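# Hang orange and blue cables on their double post hooks

## Task

For every double post, get both cables seated: orange in the orange hook and blue in the blue hook, each lying under the hook's roof and behind its lip. Some posts are wrong now. Fix as many as you can without disturbing any post that is already correct.

## Robot and tools

ROBOTS. Four Kinova Gen3 arms, arm1 to arm4, each with a five-fingered right hand. All poses use one scene frame in metres, with the origin on the floor and +z up. Each arm's foot points along its own +x. Feet: arm1 at (0.655, 0.001, 0.767), facing about -x of the scene. arm2 at (0.001, 0.655, 0.741), facing about -y. arm3 at (-0.652, 0.000, 0.764), facing about +x. arm4 at (0.002, -0.653, 0.809), facing about +y. Tabletops sit at z=0.720. A hand reaches roughly 1.06 m from its joint1 axis.

HAND FRAME. The printed hand pose is the hand point, 0.045 m in front of the palm. Its +z runs along straightened fingers, +y points out of the palm, and +x runs across the palm away from the thumb. Straight fingers extend 0.06 to 0.07 m past the point. A bracket on the little-finger side of the wrist sticks out and can hit things. The wrist camera sits on that side and looks toward the hand point.

TOOL move. Arguments arm1, arm2, arm3, arm4 (each optional, one object per arm) and cameras. Inside an arm's object:
- joints: a map of absolute targets by name. joint1_rad to joint7_rad are radians (joint1, 3, 5, 7 within -6.283..6.283; joint2 -2.249..2.249; joint4 -2.579..2.579; joint6 -2.099..2.099). joint1 positive turns clockwise seen from above; joint2 0 is upright, positive leans forward. Hand keys hand_little, hand_ring, hand_middle, hand_index, hand_thumb_bend run -1 (curled) to +1 (straight); hand_thumb_turn -1 puts the thumb opposite the fingers, +1 beside the palm. hand_force_limit (-1..1) sets the closing force, about 0 N at -1 up to 10 N at +1 (15 N for the thumb). hand_speed (-0.96..1): start value -0.8 is slow; -0.94 or below gives a gentle grip.
- target: seven numbers [x, y, z, qw, qx, qy, qz], an absolute hand pose in the scene frame (metres, unit quaternion). The hand travels in a straight line toward it from hand_target. Alongside target, joints may contain only the hand_ keys.
- speed: top speed for target, 0.002 to 0.5 m/s, default 0.25; rotation is capped at twice that in rad/s.
- min_time_s: 0.1 to 8 s, the shortest duration for that arm's joint motions.
All arms in one call start at once. Hand paths in one call finish together, within 10 s; no call runs past 15 s. Paths ignore obstacles and other arms; the hand can lag, drift, and overshoot speed when the arm is nearly straight. A call with no action returns full state and every image. cameras takes names from arm1_cam_wrist..arm4_cam_wrist, cam_corner_a, cam_corner_b, cam_high, or all; [] means none; an unknown name invalidates the call.

wait: seconds (0 to 10) plus optional cameras; commands nothing new. zoom_image: camera plus region [x0, y0, x1, y1] in pixels (images are 896x504, region at most 504x504), from the newest images only. show_instructions: no arguments, shows the reference pages. finished_scene: optional scene=1, ends the scene permanently, so the cables must stay correct with no robot holding them.

RESULTS. "move" lists which arms were commanded; "as last shown" marks an untouched arm whose statuses read "not commanded". "pictures" gives image order. Per arm: hand (measured pose, less accurate at long reach), hand_target, joint_positions, Joint velocities (rad/s; "within noise" means still), joint torques, Flange force (rough, may say "no reading"). Status words: done (within 1 cm and 2 degrees, or joint tolerance), off_target (resting short, may still be pushing), time_out (joint gives up and holds), not_followed / "joint command not followed" / "pose unreachable" (a safety check blocked the arm; a blocked target is dropped). hand_stopped_by gives six words for little, ring, middle, index, thumb_bend, thumb_turn: moving, target, force, stalled or fault. The *_load_n values are fingertip forces in N, positive when pushed open; a lost grip shows as a load near 0. MOTOR HOT appears near 60 °C; OVER-TEMPERATURE FAULT means the arm sags for 30 to 60 s, and keys marked limit_stop_at_motor_heat must be resent.

GRIPPING. A finger motor starts only when its target changes by 0.002 or more, then stops at the target or when its load hits hand_force_limit, and locks. To press harder, raise hand_force_limit and send a more-closed target; to let go, send a more-open one. The thumb turned in front wraps objects 0.035 to 0.065 m thick; a handle down to about 0.025 m can be held. Thin light items can be pinched between thumb tip and index pad.

CAUTIONS. If a call is refused or a stop hits, the remaining move/wait/finished_scene calls in that reply are skipped. Arms keep pushing on contact rather than stopping; retreat with a new command. Hard contact between two robots, including closing fingers on another arm's fingers, ends the scene. A torque overload or a joint more than 5 degrees off its plan freezes that arm for 10 s. Wrist motors are weak (about 18 to 19 N m), so heavy loads or contact make them yield. Holding stretched or pushing into something heats motors. Never drop parts, even a few millimetres, release moving parts, slam or hit fixed objects, or knock anything off the work area; anything falling to the floor ends the scene. Joint-target moves can swing the hand widely between postures. The scene keeps running while you think, holding the last command.

Each tool is called after "Emit:" as name(argument=value, ...), one argument or row to a line, values as JSON.

Reference images:

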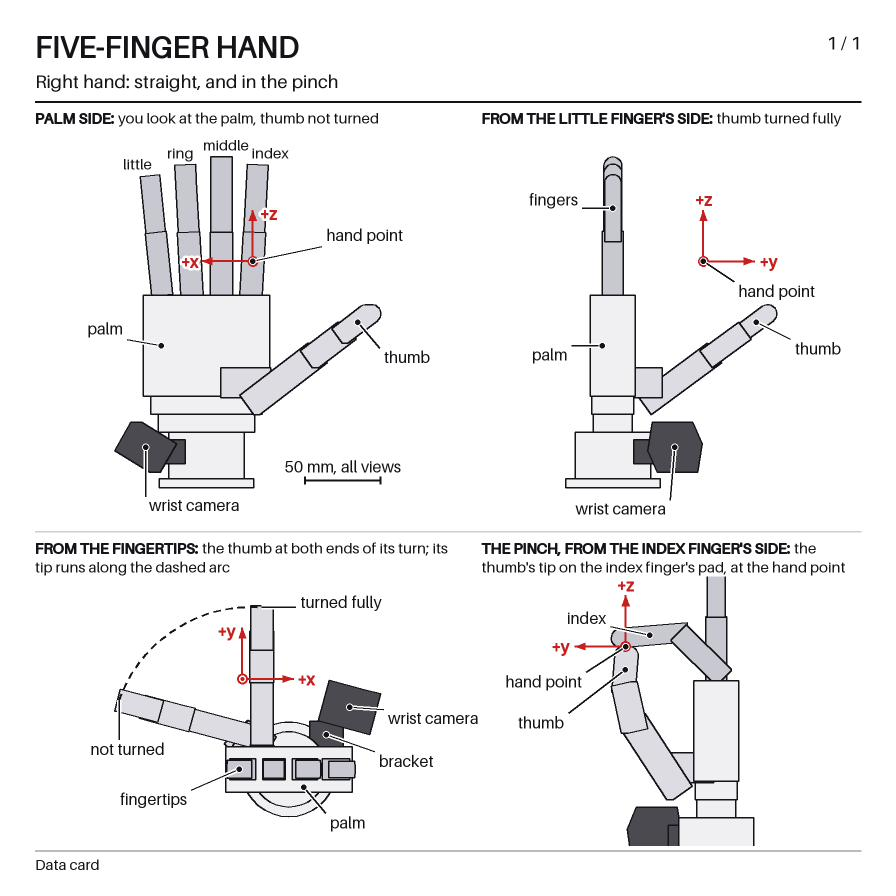

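## Session

Emit:
move(
)

Scene clock: 0.00 s.
Joint torques (N m): no reading
Motor temperatures (°C): arm1=[30 32 30 32 42 36 40] | arm2=[31 30 31 31 36 39 38] | arm3=[29 33 31 32 37 36 34] | arm4=[33 34 30 32 33 40 35]
Flange force (N): no reading
Joint velocities: within noise
arm1.joint_positions: joint1_rad=-0.259 joint2_rad=-0.360 joint3_rad=-0.082 joint4_rad=+1.516 joint5_rad=-0.045 joint6_rad=+2.048 joint7_rad=-2.003 hand_little=+1.000 hand_ring=+1.000 hand_middle=+1.000 hand_index=+1.000 hand_thumb_turn=+1.000 hand_thumb_bend=+1.000 hand_force_limit=+0.000 hand_speed=-0.800
arm1.joint_status: not commanded
arm1.hand_stopped_by: target,target,target,target,target,target
arm1.little_load_n: 0.0
arm1.ring_load_n: 0.0
arm1.middle_load_n: 0.0
arm1.index_load_n: 0.0
arm1.thumb_bend_load_n: 0.0
arm1.thumb_turn_load_n: 0.0
arm1.hand: x=+0.5024 y=-0.0845 z=+1.2480 quat_wxyz=(-0.006, +0.998, -0.058, +0.032) (m; scene frame)
arm1.hand_target: x=+0.5024 y=-0.0845 z=+1.2480 quat_wxyz=(-0.006, +0.998, -0.058, +0.032) (m; scene frame)
arm1.hand_status: not commanded
arm2.joint_positions: joint1_rad=+0.137 joint2_rad=-0.497 joint3_rad=-0.091 joint4_rad=+1.435 joint5_rad=-0.078 joint6_rad=+2.036 joint7_rad=-1.988 hand_little=+1.000 hand_ring=+1.000 hand_middle=+1.000 hand_index=+1.000 hand_thumb_turn=+1.000 hand_thumb_bend=+1.000 hand_force_limit=+0.000 hand_speed=-0.800
arm2.joint_status: not commanded
arm2.hand_stopped_by: target,target,target,target,target,target
arm2.little_load_n: 0.0
arm2.ring_load_n: 0.0
arm2.middle_load_n: 0.0
arm2.index_load_n: -0.5
arm2.thumb_bend_load_n: 0.0
arm2.thumb_turn_load_n: 0.0
arm2.hand: x=+0.0485 y=+0.4925 z=+1.2715 quat_wxyz=(-0.072, -0.825, -0.560, +0.028) (m; scene frame)
arm2.hand_target: x=+0.0485 y=+0.4925 z=+1.2715 quat_wxyz=(-0.072, -0.825, -0.560, +0.028) (m; scene frame)
arm2.hand_status: not commanded
arm3.joint_positions: joint1_rad=+0.513 joint2_rad=-0.471 joint3_rad=-0.059 joint4_rad=+1.558 joint5_rad=-0.014 joint6_rad=+2.038 joint7_rad=-1.722 hand_little=+1.000 hand_ring=+1.000 hand_middle=+1.000 hand_index=+1.000 hand_thumb_turn=+1.000 hand_thumb_bend=+1.000 hand_force_limit=+0.000 hand_speed=-0.800
arm3.joint_status: not commanded
arm3.hand_stopped_by: target,target,target,target,target,target
arm3.little_load_n: 0.0
arm3.ring_load_n: 0.0
arm3.middle_load_n: 0.0
arm3.index_load_n: 0.0
arm3.thumb_bend_load_n: 0.0
arm3.thumb_turn_load_n: 0.5
arm3.hand: x=-0.5100 y=-0.0138 z=+1.2460 quat_wxyz=(-0.002, -0.283, -0.959, +0.015) (m; scene frame)
arm3.hand_target: x=-0.5100 y=-0.0138 z=+1.2460 quat_wxyz=(-0.002, -0.283, -0.959, +0.015) (m; scene frame)
arm3.hand_status: not commanded
arm4.joint_positions: joint1_rad=+0.307 joint2_rad=-0.426 joint3_rad=-0.089 joint4_rad=+1.433 joint5_rad=-0.017 joint6_rad=+1.932 joint7_rad=-1.926 hand_little=+1.000 hand_ring=+1.000 hand_middle=+1.000 hand_index=+1.000 hand_thumb_turn=+1.000 hand_thumb_bend=+1.000 hand_force_limit=+0.000 hand_speed=-0.800
arm4.joint_status: not commanded
arm4.hand_stopped_by: target,target,target,target,target,target
arm4.little_load_n: 0.0
arm4.ring_load_n: 0.0
arm4.middle_load_n: 0.0
arm4.index_load_n: 0.0
arm4.thumb_bend_load_n: 0.0
arm4.thumb_turn_load_n: 0.0
arm4.hand: x=+0.0174 y=-0.4505 z=+1.3400 quat_wxyz=(-0.080, +0.463, -0.880, -0.069) (m; scene frame)
arm4.hand_target: x=+0.0174 y=-0.4505 z=+1.3400 quat_wxyz=(-0.080, +0.463, -0.880, -0.069) (m; scene frame)
arm4.hand_status: not commanded
pictures: arm1_cam_wrist, arm2_cam_wrist, arm3_cam_wrist, arm4_cam_wrist, cam_corner_a, cam_corner_b, cam_high

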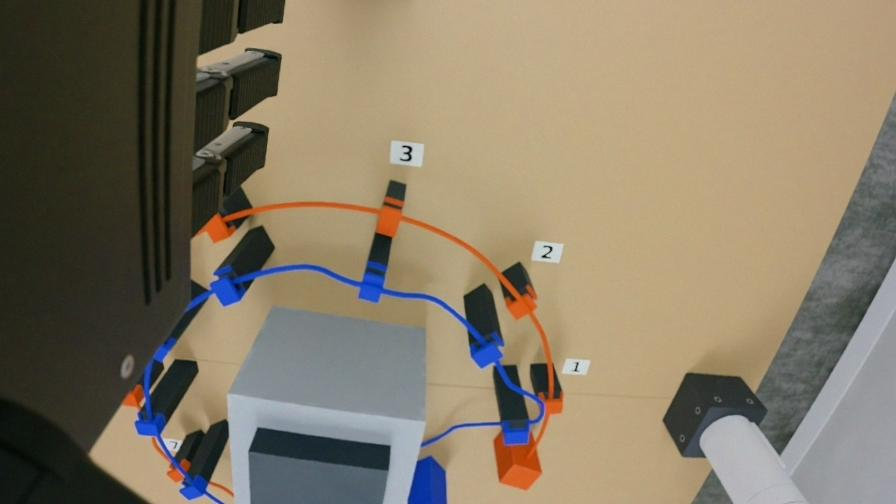

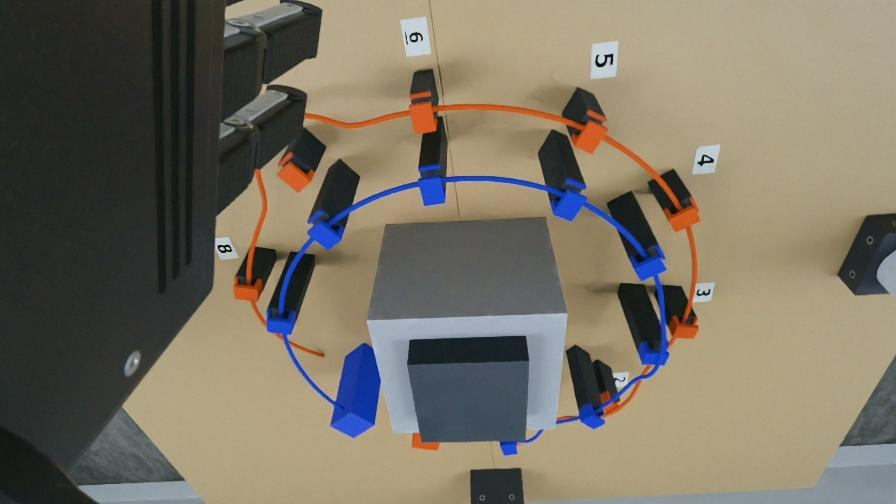

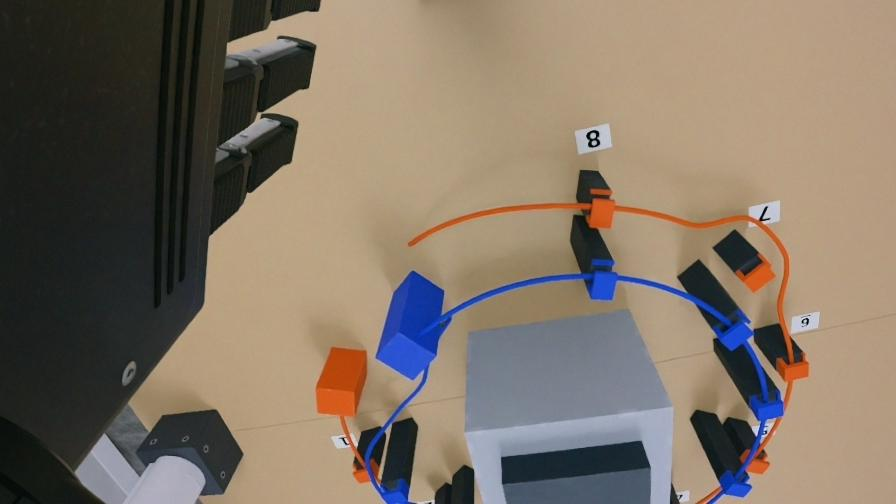

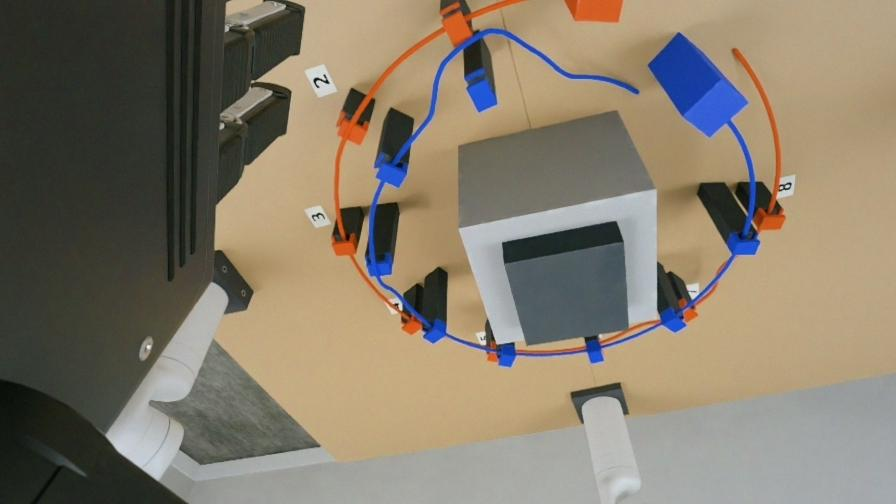

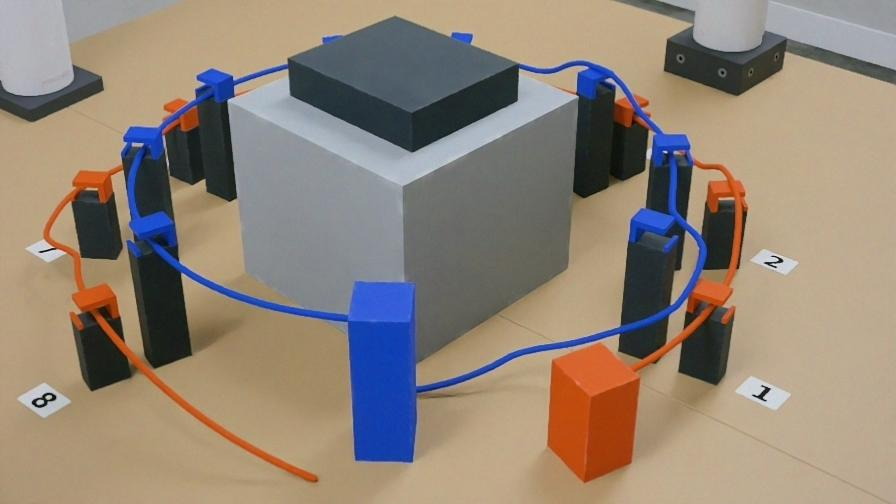

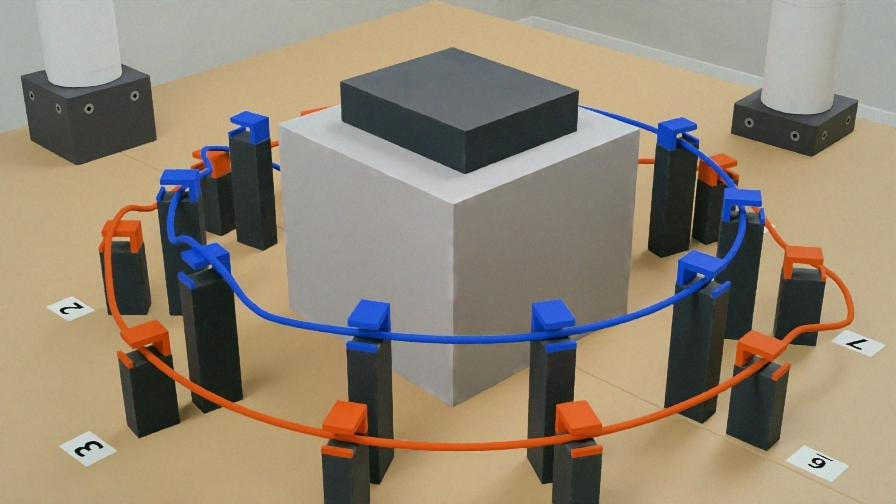

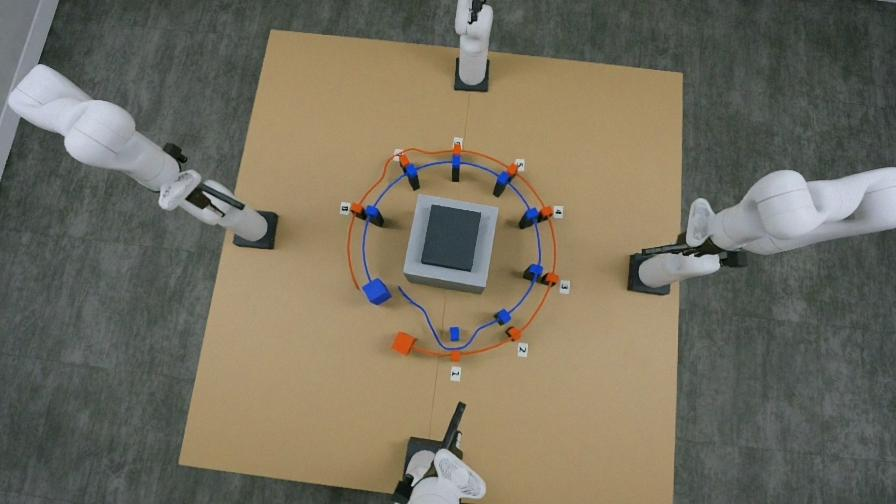

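Emit:
zoom_image(
  camera="cam_high",
  region=[330, 130, 580, 270],
)

Emit:
zoom_image(
  camera="cam_high",
  region=[330, 250, 580, 390],
)

Emit:
zoom_image(
  camera="cam_corner_a",
  region=[560, 40, 840, 240],
)

Emit:
zoom_image(
  camera="cam_corner_a",
  region=[560, 180, 840, 420],
)

Emit:
zoom_image(
  camera="cam_corner_a",
  region=[10, 40, 290, 240],
)

Emit:
zoom_image(
  camera="cam_corner_a",
  region=[10, 200, 290, 420],
)

Emit:
zoom_image(
  camera="cam_corner_b",
  region=[70, 90, 330, 290],
)

Emit:
zoom_image(
  camera="cam_corner_b",
  region=[70, 230, 330, 460],
)

Emit:
zoom_image(
  camera="cam_corner_b",
  region=[300, 280, 620, 500],
)

Emit:
zoom_image(
  camera="cam_corner_b",
  region=[620, 80, 880, 280],
)

Emit:
zoom_image(
  camera="cam_corner_b",
  region=[620, 230, 880, 460],
)

Scaled by 2.016 from the camera's image (finer frame: 1280x720).

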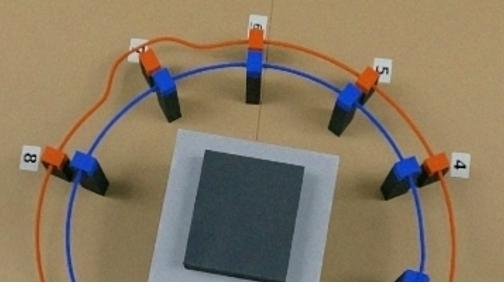

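Scaled by 2.016 from the camera's image (finer frame: 1280x720).

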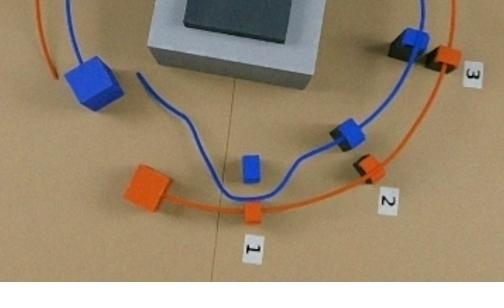

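Scaled by 1.800 from the camera's image (finer frame: 1280x720).

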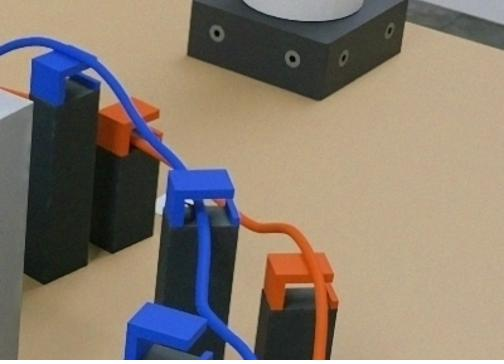

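Scaled by 1.800 from the camera's image (finer frame: 1280x720).

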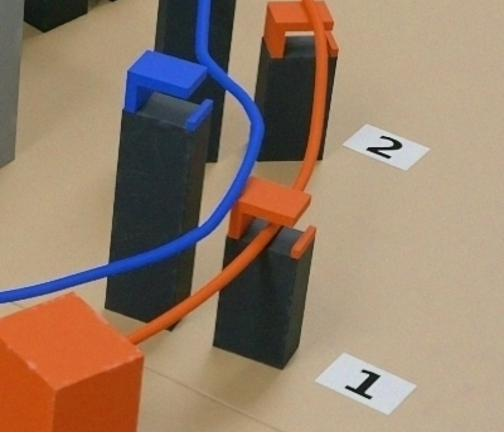

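Scaled by 1.800 from the camera's image (finer frame: 1280x720).

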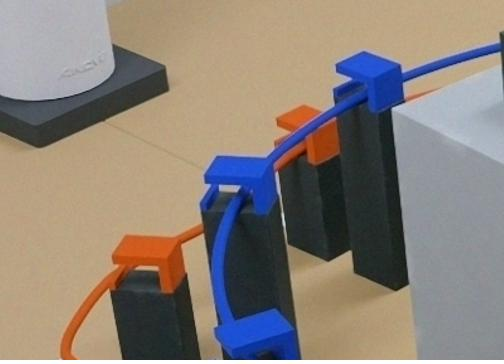

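Scaled by 1.800 from the camera's image (finer frame: 1280x720).

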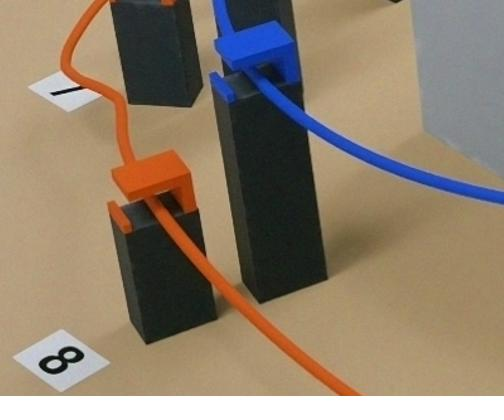

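Scaled by 1.938 from the camera's image (finer frame: 1280x720).

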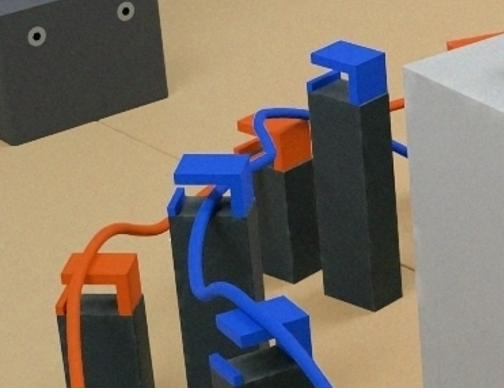

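Scaled by 1.938 from the camera's image (finer frame: 1280x720).

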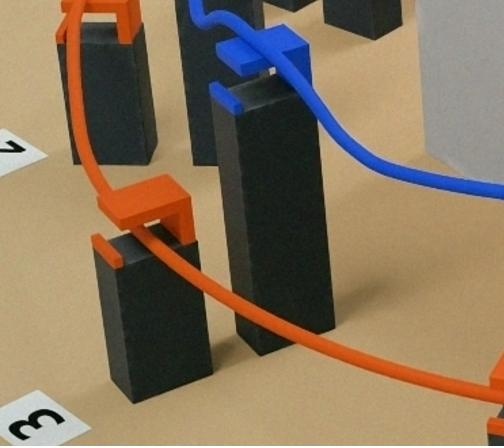

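Scaled by 1.575 from the camera's image (finer frame: 1280x720).

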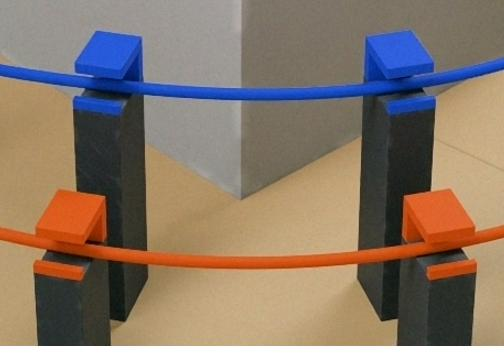

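Scaled by 1.938 from the camera's image (finer frame: 1280x720).

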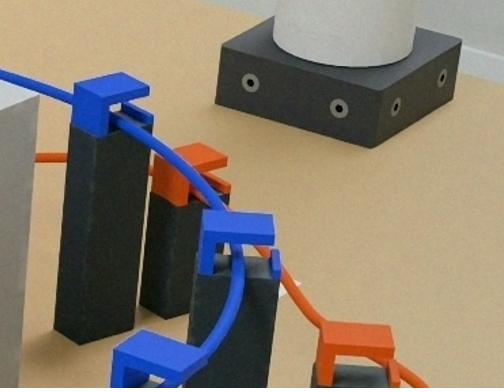

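Scaled by 1.938 from the camera's image (finer frame: 1280x720).

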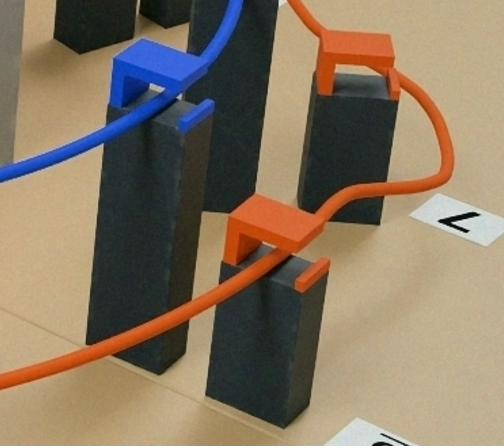

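Emit:
zoom_image(
  camera="cam_high",
  region=[210, 190, 300, 260],
)

Emit:
zoom_image(
  camera="cam_high",
  region=[430, 40, 520, 110],
)

Emit:
zoom_image(
  camera="cam_high",
  region=[600, 240, 690, 310],
)

Emit:
zoom_image(
  camera="cam_high",
  region=[390, 420, 480, 490],
)

Scaled by 5.600 from the camera's image (finer frame: 1280x720).

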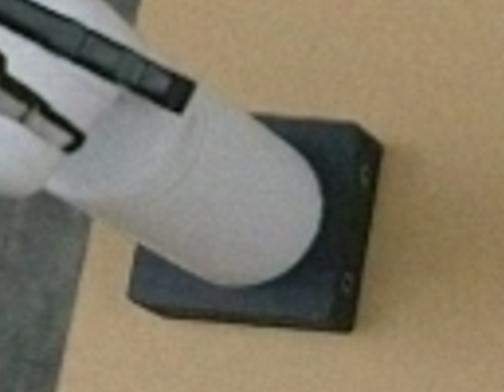

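Scaled by 5.600 from the camera's image (finer frame: 1280x720).

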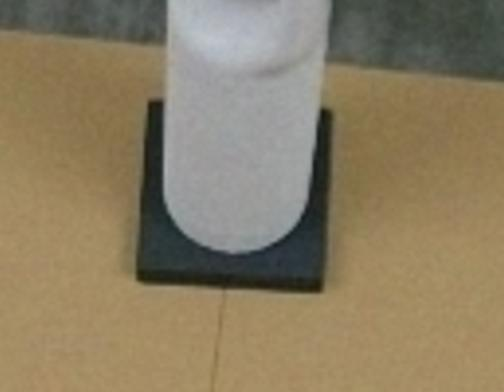

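Scaled by 5.600 from the camera's image (finer frame: 1280x720).

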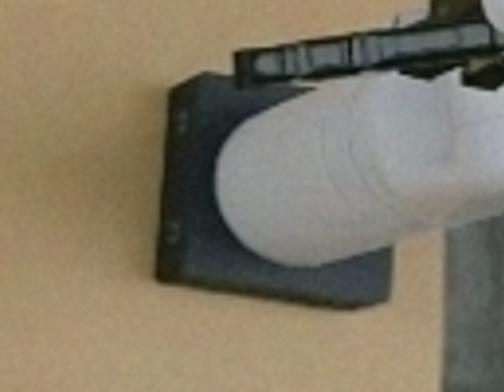

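Scaled by 5.600 from the camera's image (finer frame: 1280x720).

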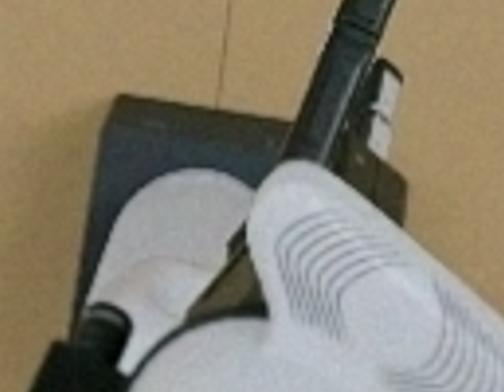

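Emit:
zoom_image(
  camera="arm1_cam_wrist",
  region=[340, 160, 600, 320],
)

Emit:
zoom_image(
  camera="arm1_cam_wrist",
  region=[440, 280, 600, 500],
)

Emit:
zoom_image(
  camera="arm2_cam_wrist",
  region=[530, 60, 730, 280],
)

Emit:
zoom_image(
  camera="arm2_cam_wrist",
  region=[550, 250, 730, 460],
)

Emit:
zoom_image(
  camera="arm2_cam_wrist",
  region=[220, 60, 480, 350],
)

Emit:
zoom_image(
  camera="arm3_cam_wrist",
  region=[550, 160, 830, 400],
)

Emit:
zoom_image(
  camera="arm4_cam_wrist",
  region=[320, 0, 560, 200],
)

Emit:
zoom_image(
  camera="arm4_cam_wrist",
  region=[310, 180, 520, 370],
)

Scaled by 1.938 from the camera's image (finer frame: 1280x720).

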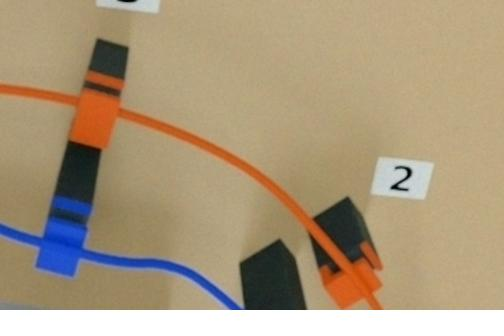

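Scaled by 2.291 from the camera's image (finer frame: 1280x720).

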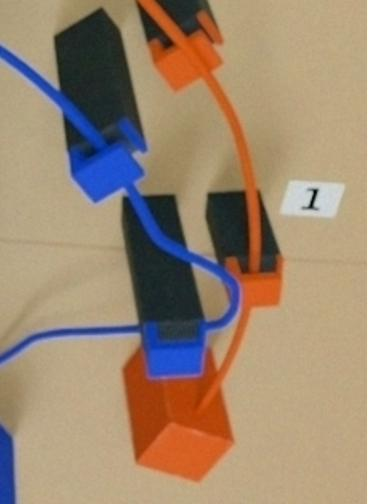

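Scaled by 2.291 from the camera's image (finer frame: 1280x720).

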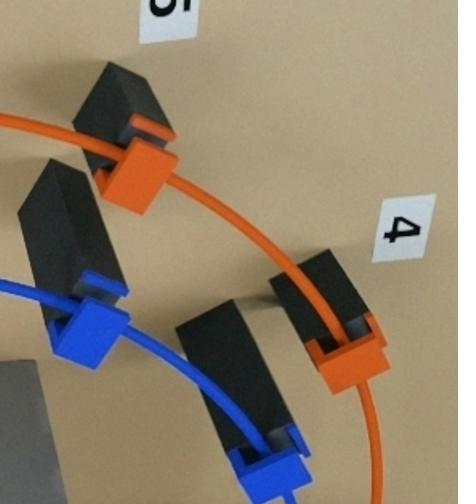

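Scaled by 2.400 from the camera's image (finer frame: 1280x720).

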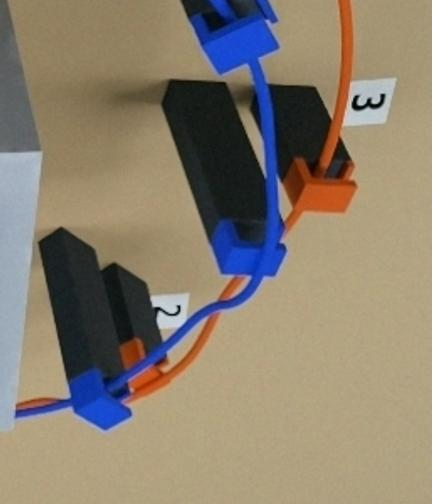

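Scaled by 1.738 from the camera's image (finer frame: 1280x720).

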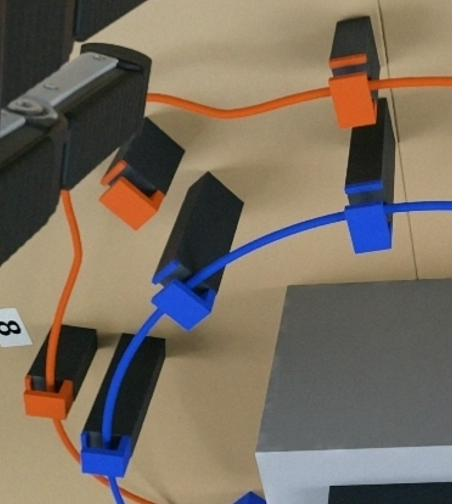

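Scaled by 1.800 from the camera's image (finer frame: 1280x720).

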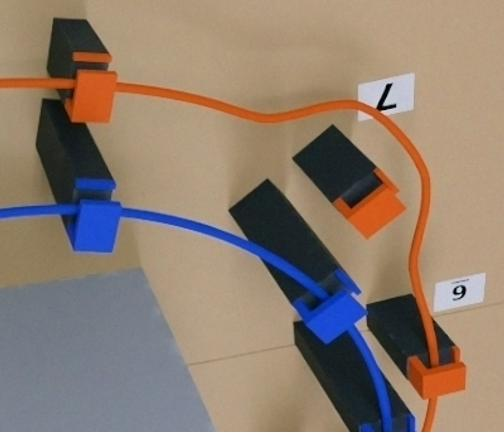

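Scaled by 2.100 from the camera's image (finer frame: 1280x720).

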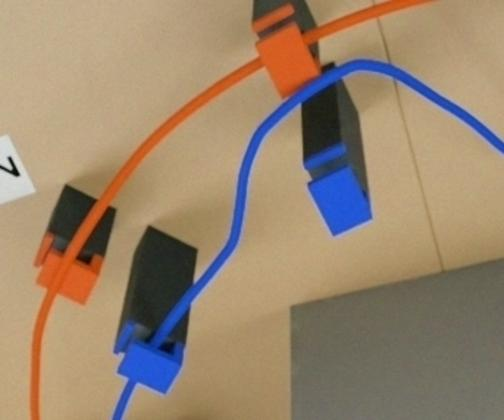

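Scaled by 2.400 from the camera's image (finer frame: 1280x720).

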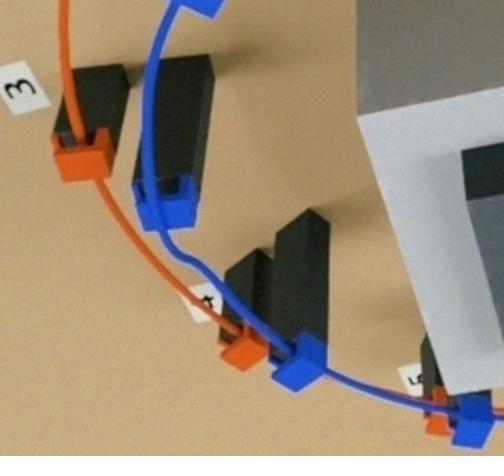

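Emit:
zoom_image(
  camera="cam_high",
  region=[480, 190, 580, 290],
)

Emit:
zoom_image(
  camera="cam_high",
  region=[340, 140, 440, 240],
)

Emit:
zoom_image(
  camera="cam_high",
  region=[430, 290, 530, 390],
)

Scaled by 5.040 from the camera's image (finer frame: 1280x720).

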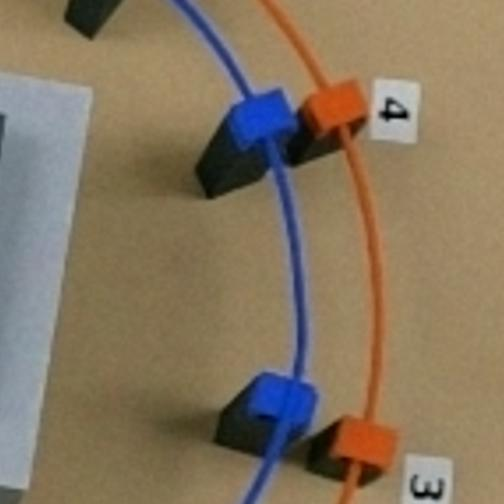

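Scaled by 5.040 from the camera's image (finer frame: 1280x720).

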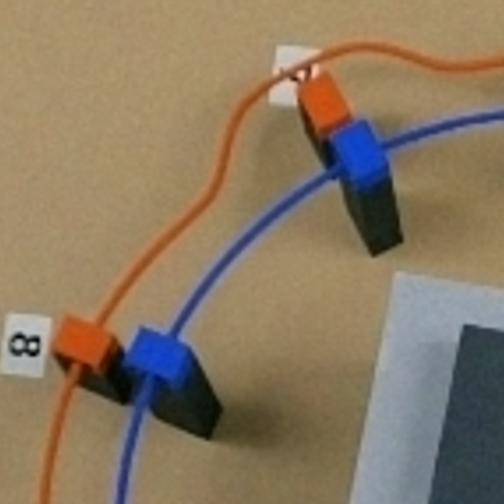

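Scaled by 5.040 from the camera's image (finer frame: 1280x720).

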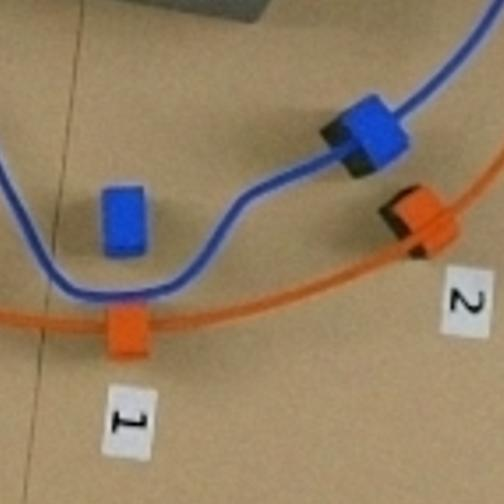

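Emit:
zoom_image(
  camera="cam_corner_a",
  region=[610, 190, 750, 330],
)

Emit:
zoom_image(
  camera="arm4_cam_wrist",
  region=[420, 0, 540, 120],
)

Emit:
zoom_image(
  camera="cam_corner_b",
  region=[180, 100, 300, 220],
)

Emit:
zoom_image(
  camera="arm1_cam_wrist",
  region=[480, 340, 590, 450],
)

Emit:
zoom_image(
  camera="cam_corner_b",
  region=[740, 220, 880, 360],
)

Emit:
zoom_image(
  camera="cam_corner_a",
  region=[30, 150, 150, 270],
)

Scaled by 3.600 from the camera's image (finer frame: 1280x720).

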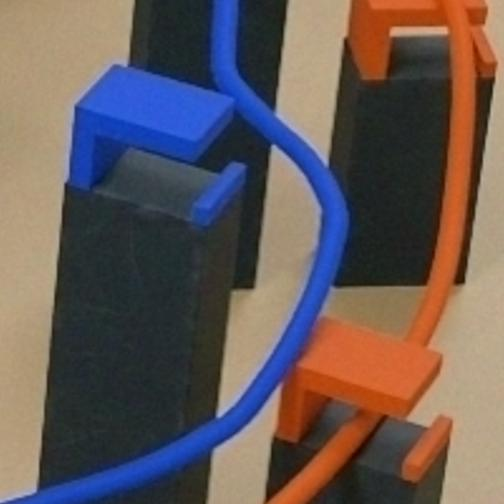

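Scaled by 4.200 from the camera's image (finer frame: 1280x720).

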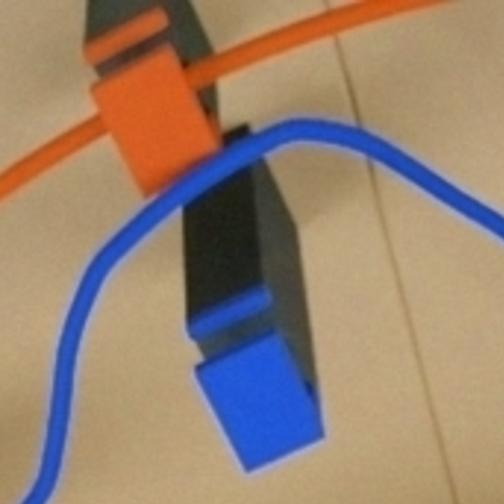

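Scaled by 4.200 from the camera's image (finer frame: 1280x720).

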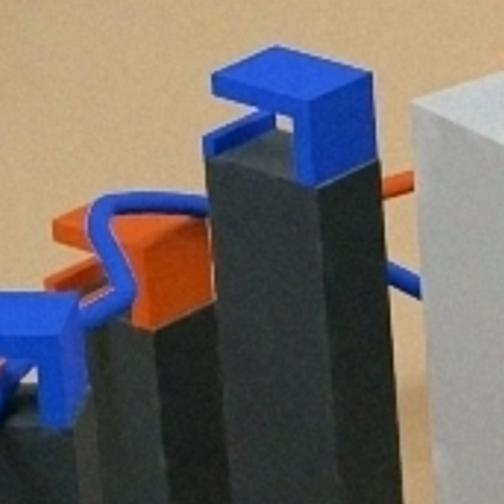

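Scaled by 4.582 from the camera's image (finer frame: 1280x720).

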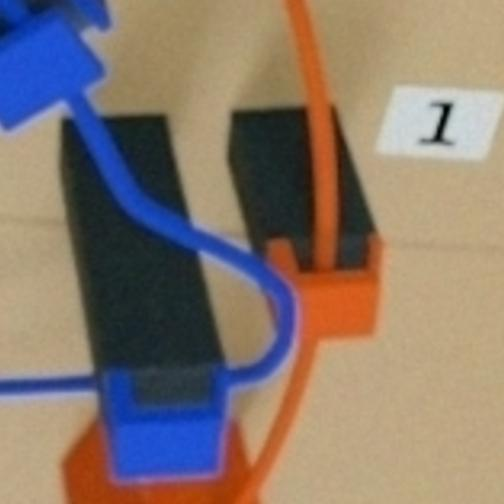

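Scaled by 3.600 from the camera's image (finer frame: 1280x720).

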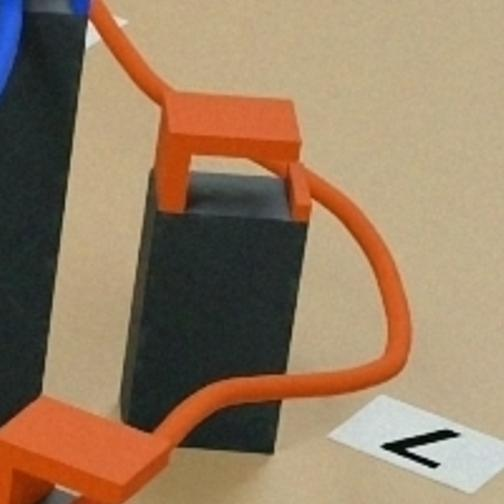

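Scaled by 4.200 from the camera's image (finer frame: 1280x720).

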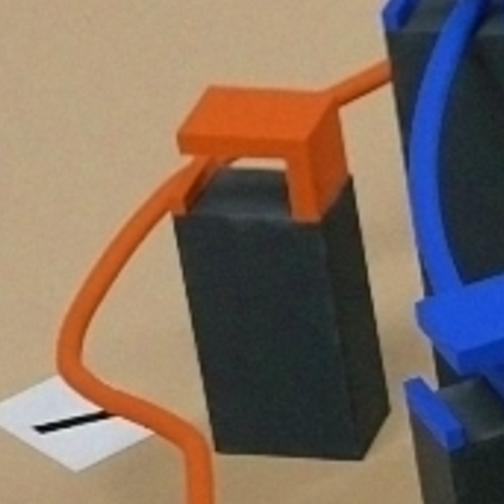

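Emit:
move(
  arm1={"target": [0.264, -0.022, 0.99, 0, 0.7733, 0.6340, 0], "speed": 0.4, "joints": {"hand_thumb_turn": -1, "hand_speed": 0.3}},
  arm2={"target": [-0.183, 0.320, 0.90, 0, 0.9553, 0.2957, 0], "speed": 0.4, "joints": {"hand_thumb_turn": -1, "hand_speed": 0.3, "hand_little": -1, "hand_ring": -1, "hand_middle": -1, "hand_index": 0.5}},
  arm4={"target": [0.1976, -0.2641, 0.93, 0, 0.3527, -0.9357, 0], "speed": 0.4, "joints": {"hand_thumb_turn": -1, "hand_speed": 0.3, "hand_thumb_bend": 0.5}},
  cameras=["all"],
)

Scene clock: 859.47 s.
Joint torques (N m): arm1=[0.41 -12.71 -0.08 -8.47 -0.15 0.17 -0.28] | arm2=[-1.55 -8.5 2.57 -5.1 0.15 -0.36 0.36] | arm3=[1.24 0.49 1.07 -6.33 0.1 0.13 -0.12] | arm4=[0.92 -11.63 0.56 -4.94 0.08 -0.01 -0.45]
Motor temperatures (°C): arm1=[30 31 30 32 41 36 40] | arm2=[30 30 30 32 36 39 38] | arm3=[28 33 30 32 37 35 33] | arm4=[33 34 29 33 32 39 35]
Flange force (N): arm1=[1.3 7.6 0.6] | arm2=[-1.4 -0.6 -3.2] | arm3=[-2.4 2.2 -4.0] | arm4=[1.1 0.8 -3.8]
move: arm1 done; arm2 done; arm4 done
Joint velocities: within noise
arm1.joint_positions: joint1_rad=-0.208 joint2_rad=+0.390 joint3_rad=+0.225 joint4_rad=+1.620 joint5_rad=-0.094 joint6_rad=+1.144 joint7_rad=-0.120 hand_little=+1.000 hand_ring=+1.000 hand_middle=+1.000 hand_index=+1.000 hand_thumb_turn=-1.000 hand_thumb_bend=+1.000 hand_force_limit=+0.000 hand_speed=+0.300
arm1.joint_status: all done
arm1.hand_stopped_by: target,target,target,target,target,target
arm1.little_load_n: 0.0
arm1.ring_load_n: 0.0
arm1.middle_load_n: 0.0
arm1.index_load_n: 0.0
arm1.thumb_bend_load_n: 0.0
arm1.thumb_turn_load_n: 0.0
arm1.hand: x=+0.2640 y=-0.0220 z=+0.9900 quat_wxyz=(+0.000, +0.773, +0.634, +0.000)
arm1.hand_target: x=+0.2640 y=-0.0220 z=+0.9900 quat_wxyz=(+0.000, +0.773, +0.634, +0.000)
arm1.hand_status: done (0.000 m and 0.0 deg from the pose sent, 0.357 m and 85.4 deg at the start)
arm2.joint_positions: joint1_rad=+0.322 joint2_rad=+0.216 joint3_rad=+0.329 joint4_rad=+2.102 joint5_rad=-0.094 joint6_rad=+0.822 joint7_rad=-1.885 hand_little=-1.000 hand_ring=-1.000 hand_middle=-1.000 hand_index=+0.500 hand_thumb_turn=-1.000 hand_thumb_bend=+1.000 hand_force_limit=+0.000 hand_speed=+0.300
arm2.joint_status: all done
arm2.hand_stopped_by: target,target,target,target,target,target
arm2.little_load_n: 0.0
arm2.ring_load_n: 0.0
arm2.middle_load_n: 0.0
arm2.index_load_n: 0.0
arm2.thumb_bend_load_n: 0.0
arm2.thumb_turn_load_n: 0.0
arm2.hand: x=-0.1830 y=+0.3200 z=+0.9000 quat_wxyz=(+0.000, -0.955, -0.296, +0.000)
arm2.hand_target: x=-0.1830 y=+0.3200 z=+0.9000 quat_wxyz=(+0.000, -0.955, -0.296, +0.000)
arm2.hand_status: done (0.000 m and 0.0 deg from the pose sent, 0.471 m and 35.0 deg at the start)
arm3: as last shown
arm3.thumb_turn_load_n: -0.5
arm4.joint_positions: joint1_rad=+0.414 joint2_rad=+0.429 joint3_rad=+0.094 joint4_rad=+1.961 joint5_rad=-0.058 joint6_rad=+0.765 joint7_rad=-1.845 hand_little=+1.000 hand_ring=+1.000 hand_middle=+1.000 hand_index=+1.000 hand_thumb_turn=-1.000 hand_thumb_bend=+0.500 hand_force_limit=+0.000 hand_speed=+0.300
arm4.joint_status: all done
arm4.hand_stopped_by: target,target,target,target,target,target
arm4.little_load_n: 0.0
arm4.ring_load_n: 0.0
arm4.middle_load_n: 0.0
arm4.index_load_n: 0.0
arm4.thumb_bend_load_n: 0.0
arm4.thumb_turn_load_n: 0.0
arm4.hand: x=+0.1976 y=-0.2641 z=+0.9300 quat_wxyz=(+0.000, +0.353, -0.936, +0.000)
arm4.hand_target: x=+0.1976 y=-0.2641 z=+0.9300 quat_wxyz=(+0.000, +0.353, -0.936, +0.000)
arm4.hand_status: done (0.000 m and 0.0 deg from the pose sent, 0.485 m and 18.6 deg at the start)
pictures: arm1_cam_wrist, arm2_cam_wrist, arm3_cam_wrist, arm4_cam_wrist, cam_corner_a, cam_corner_b, cam_high

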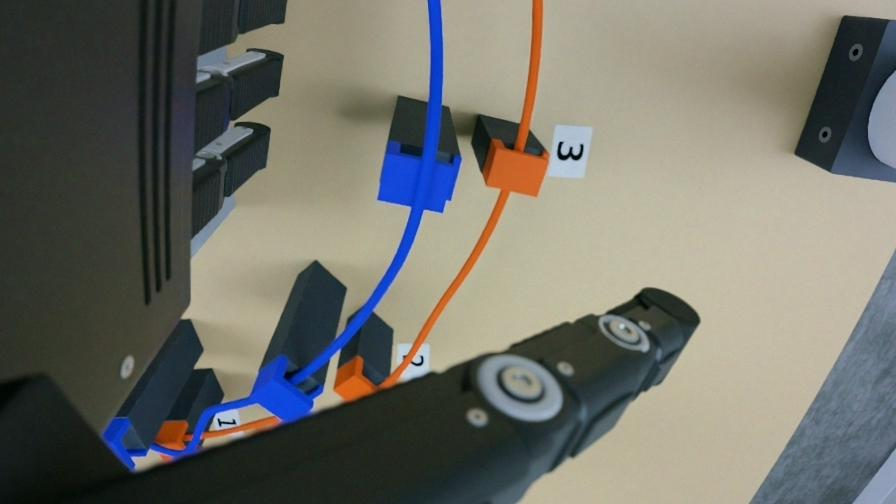

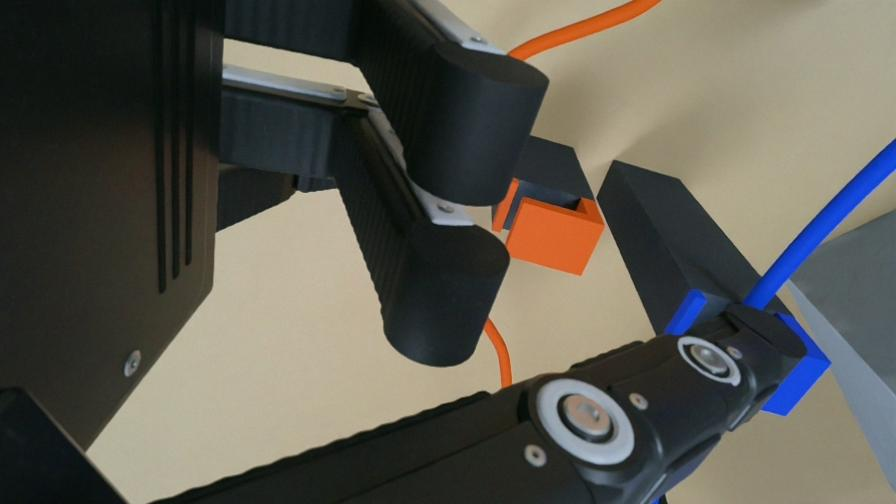

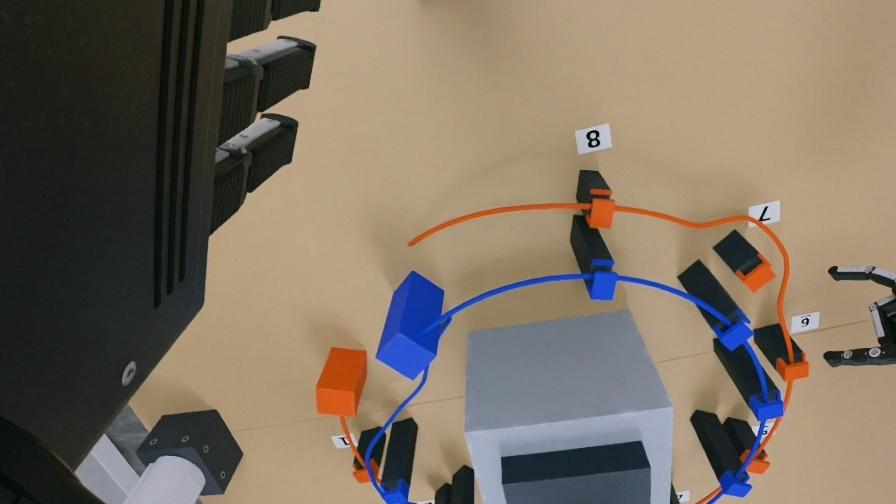

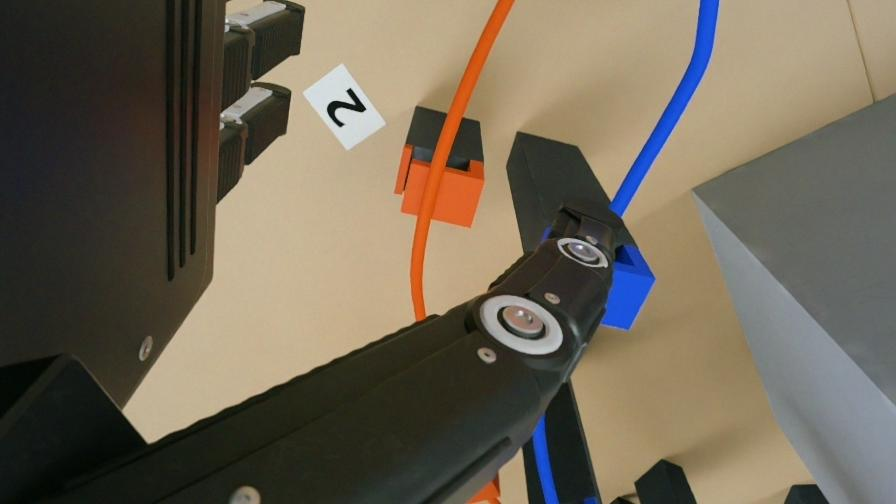

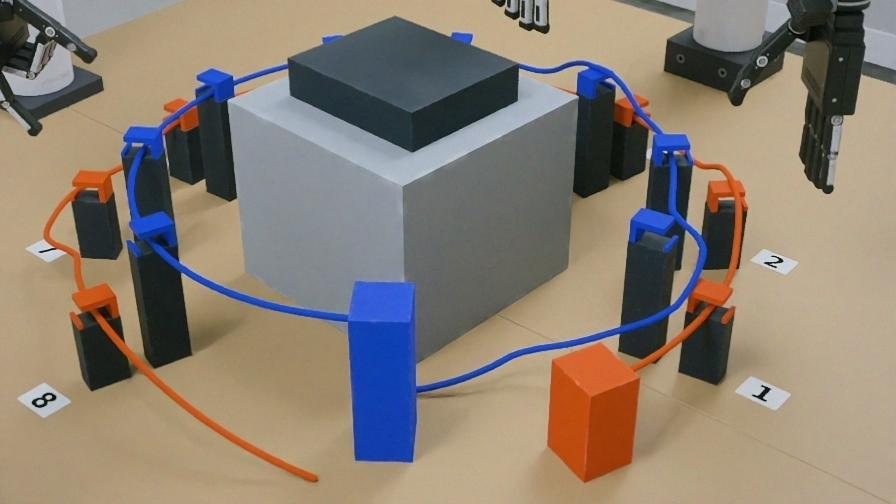

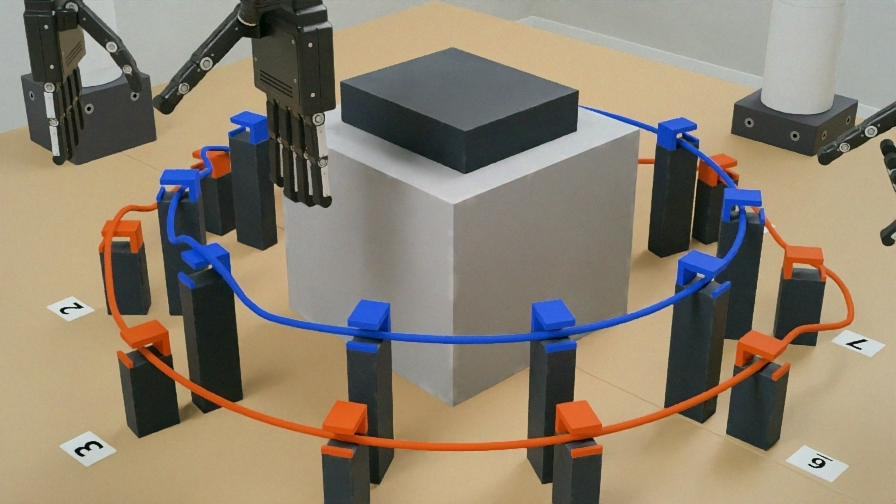

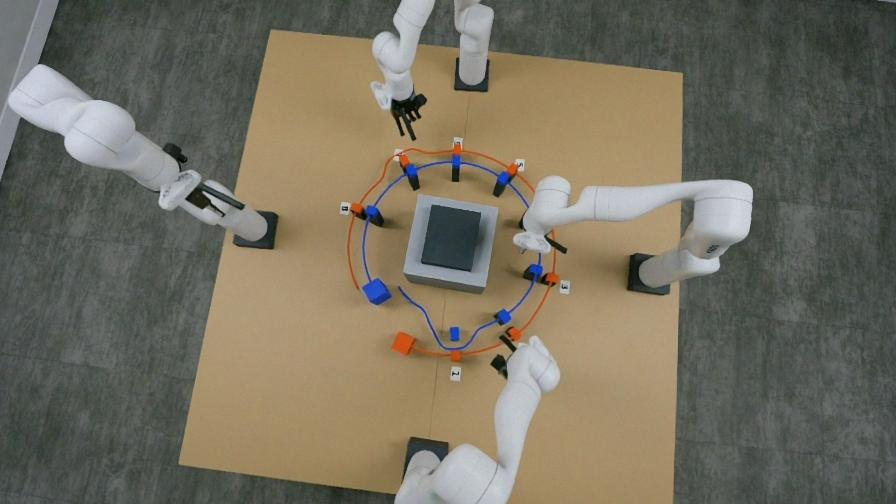

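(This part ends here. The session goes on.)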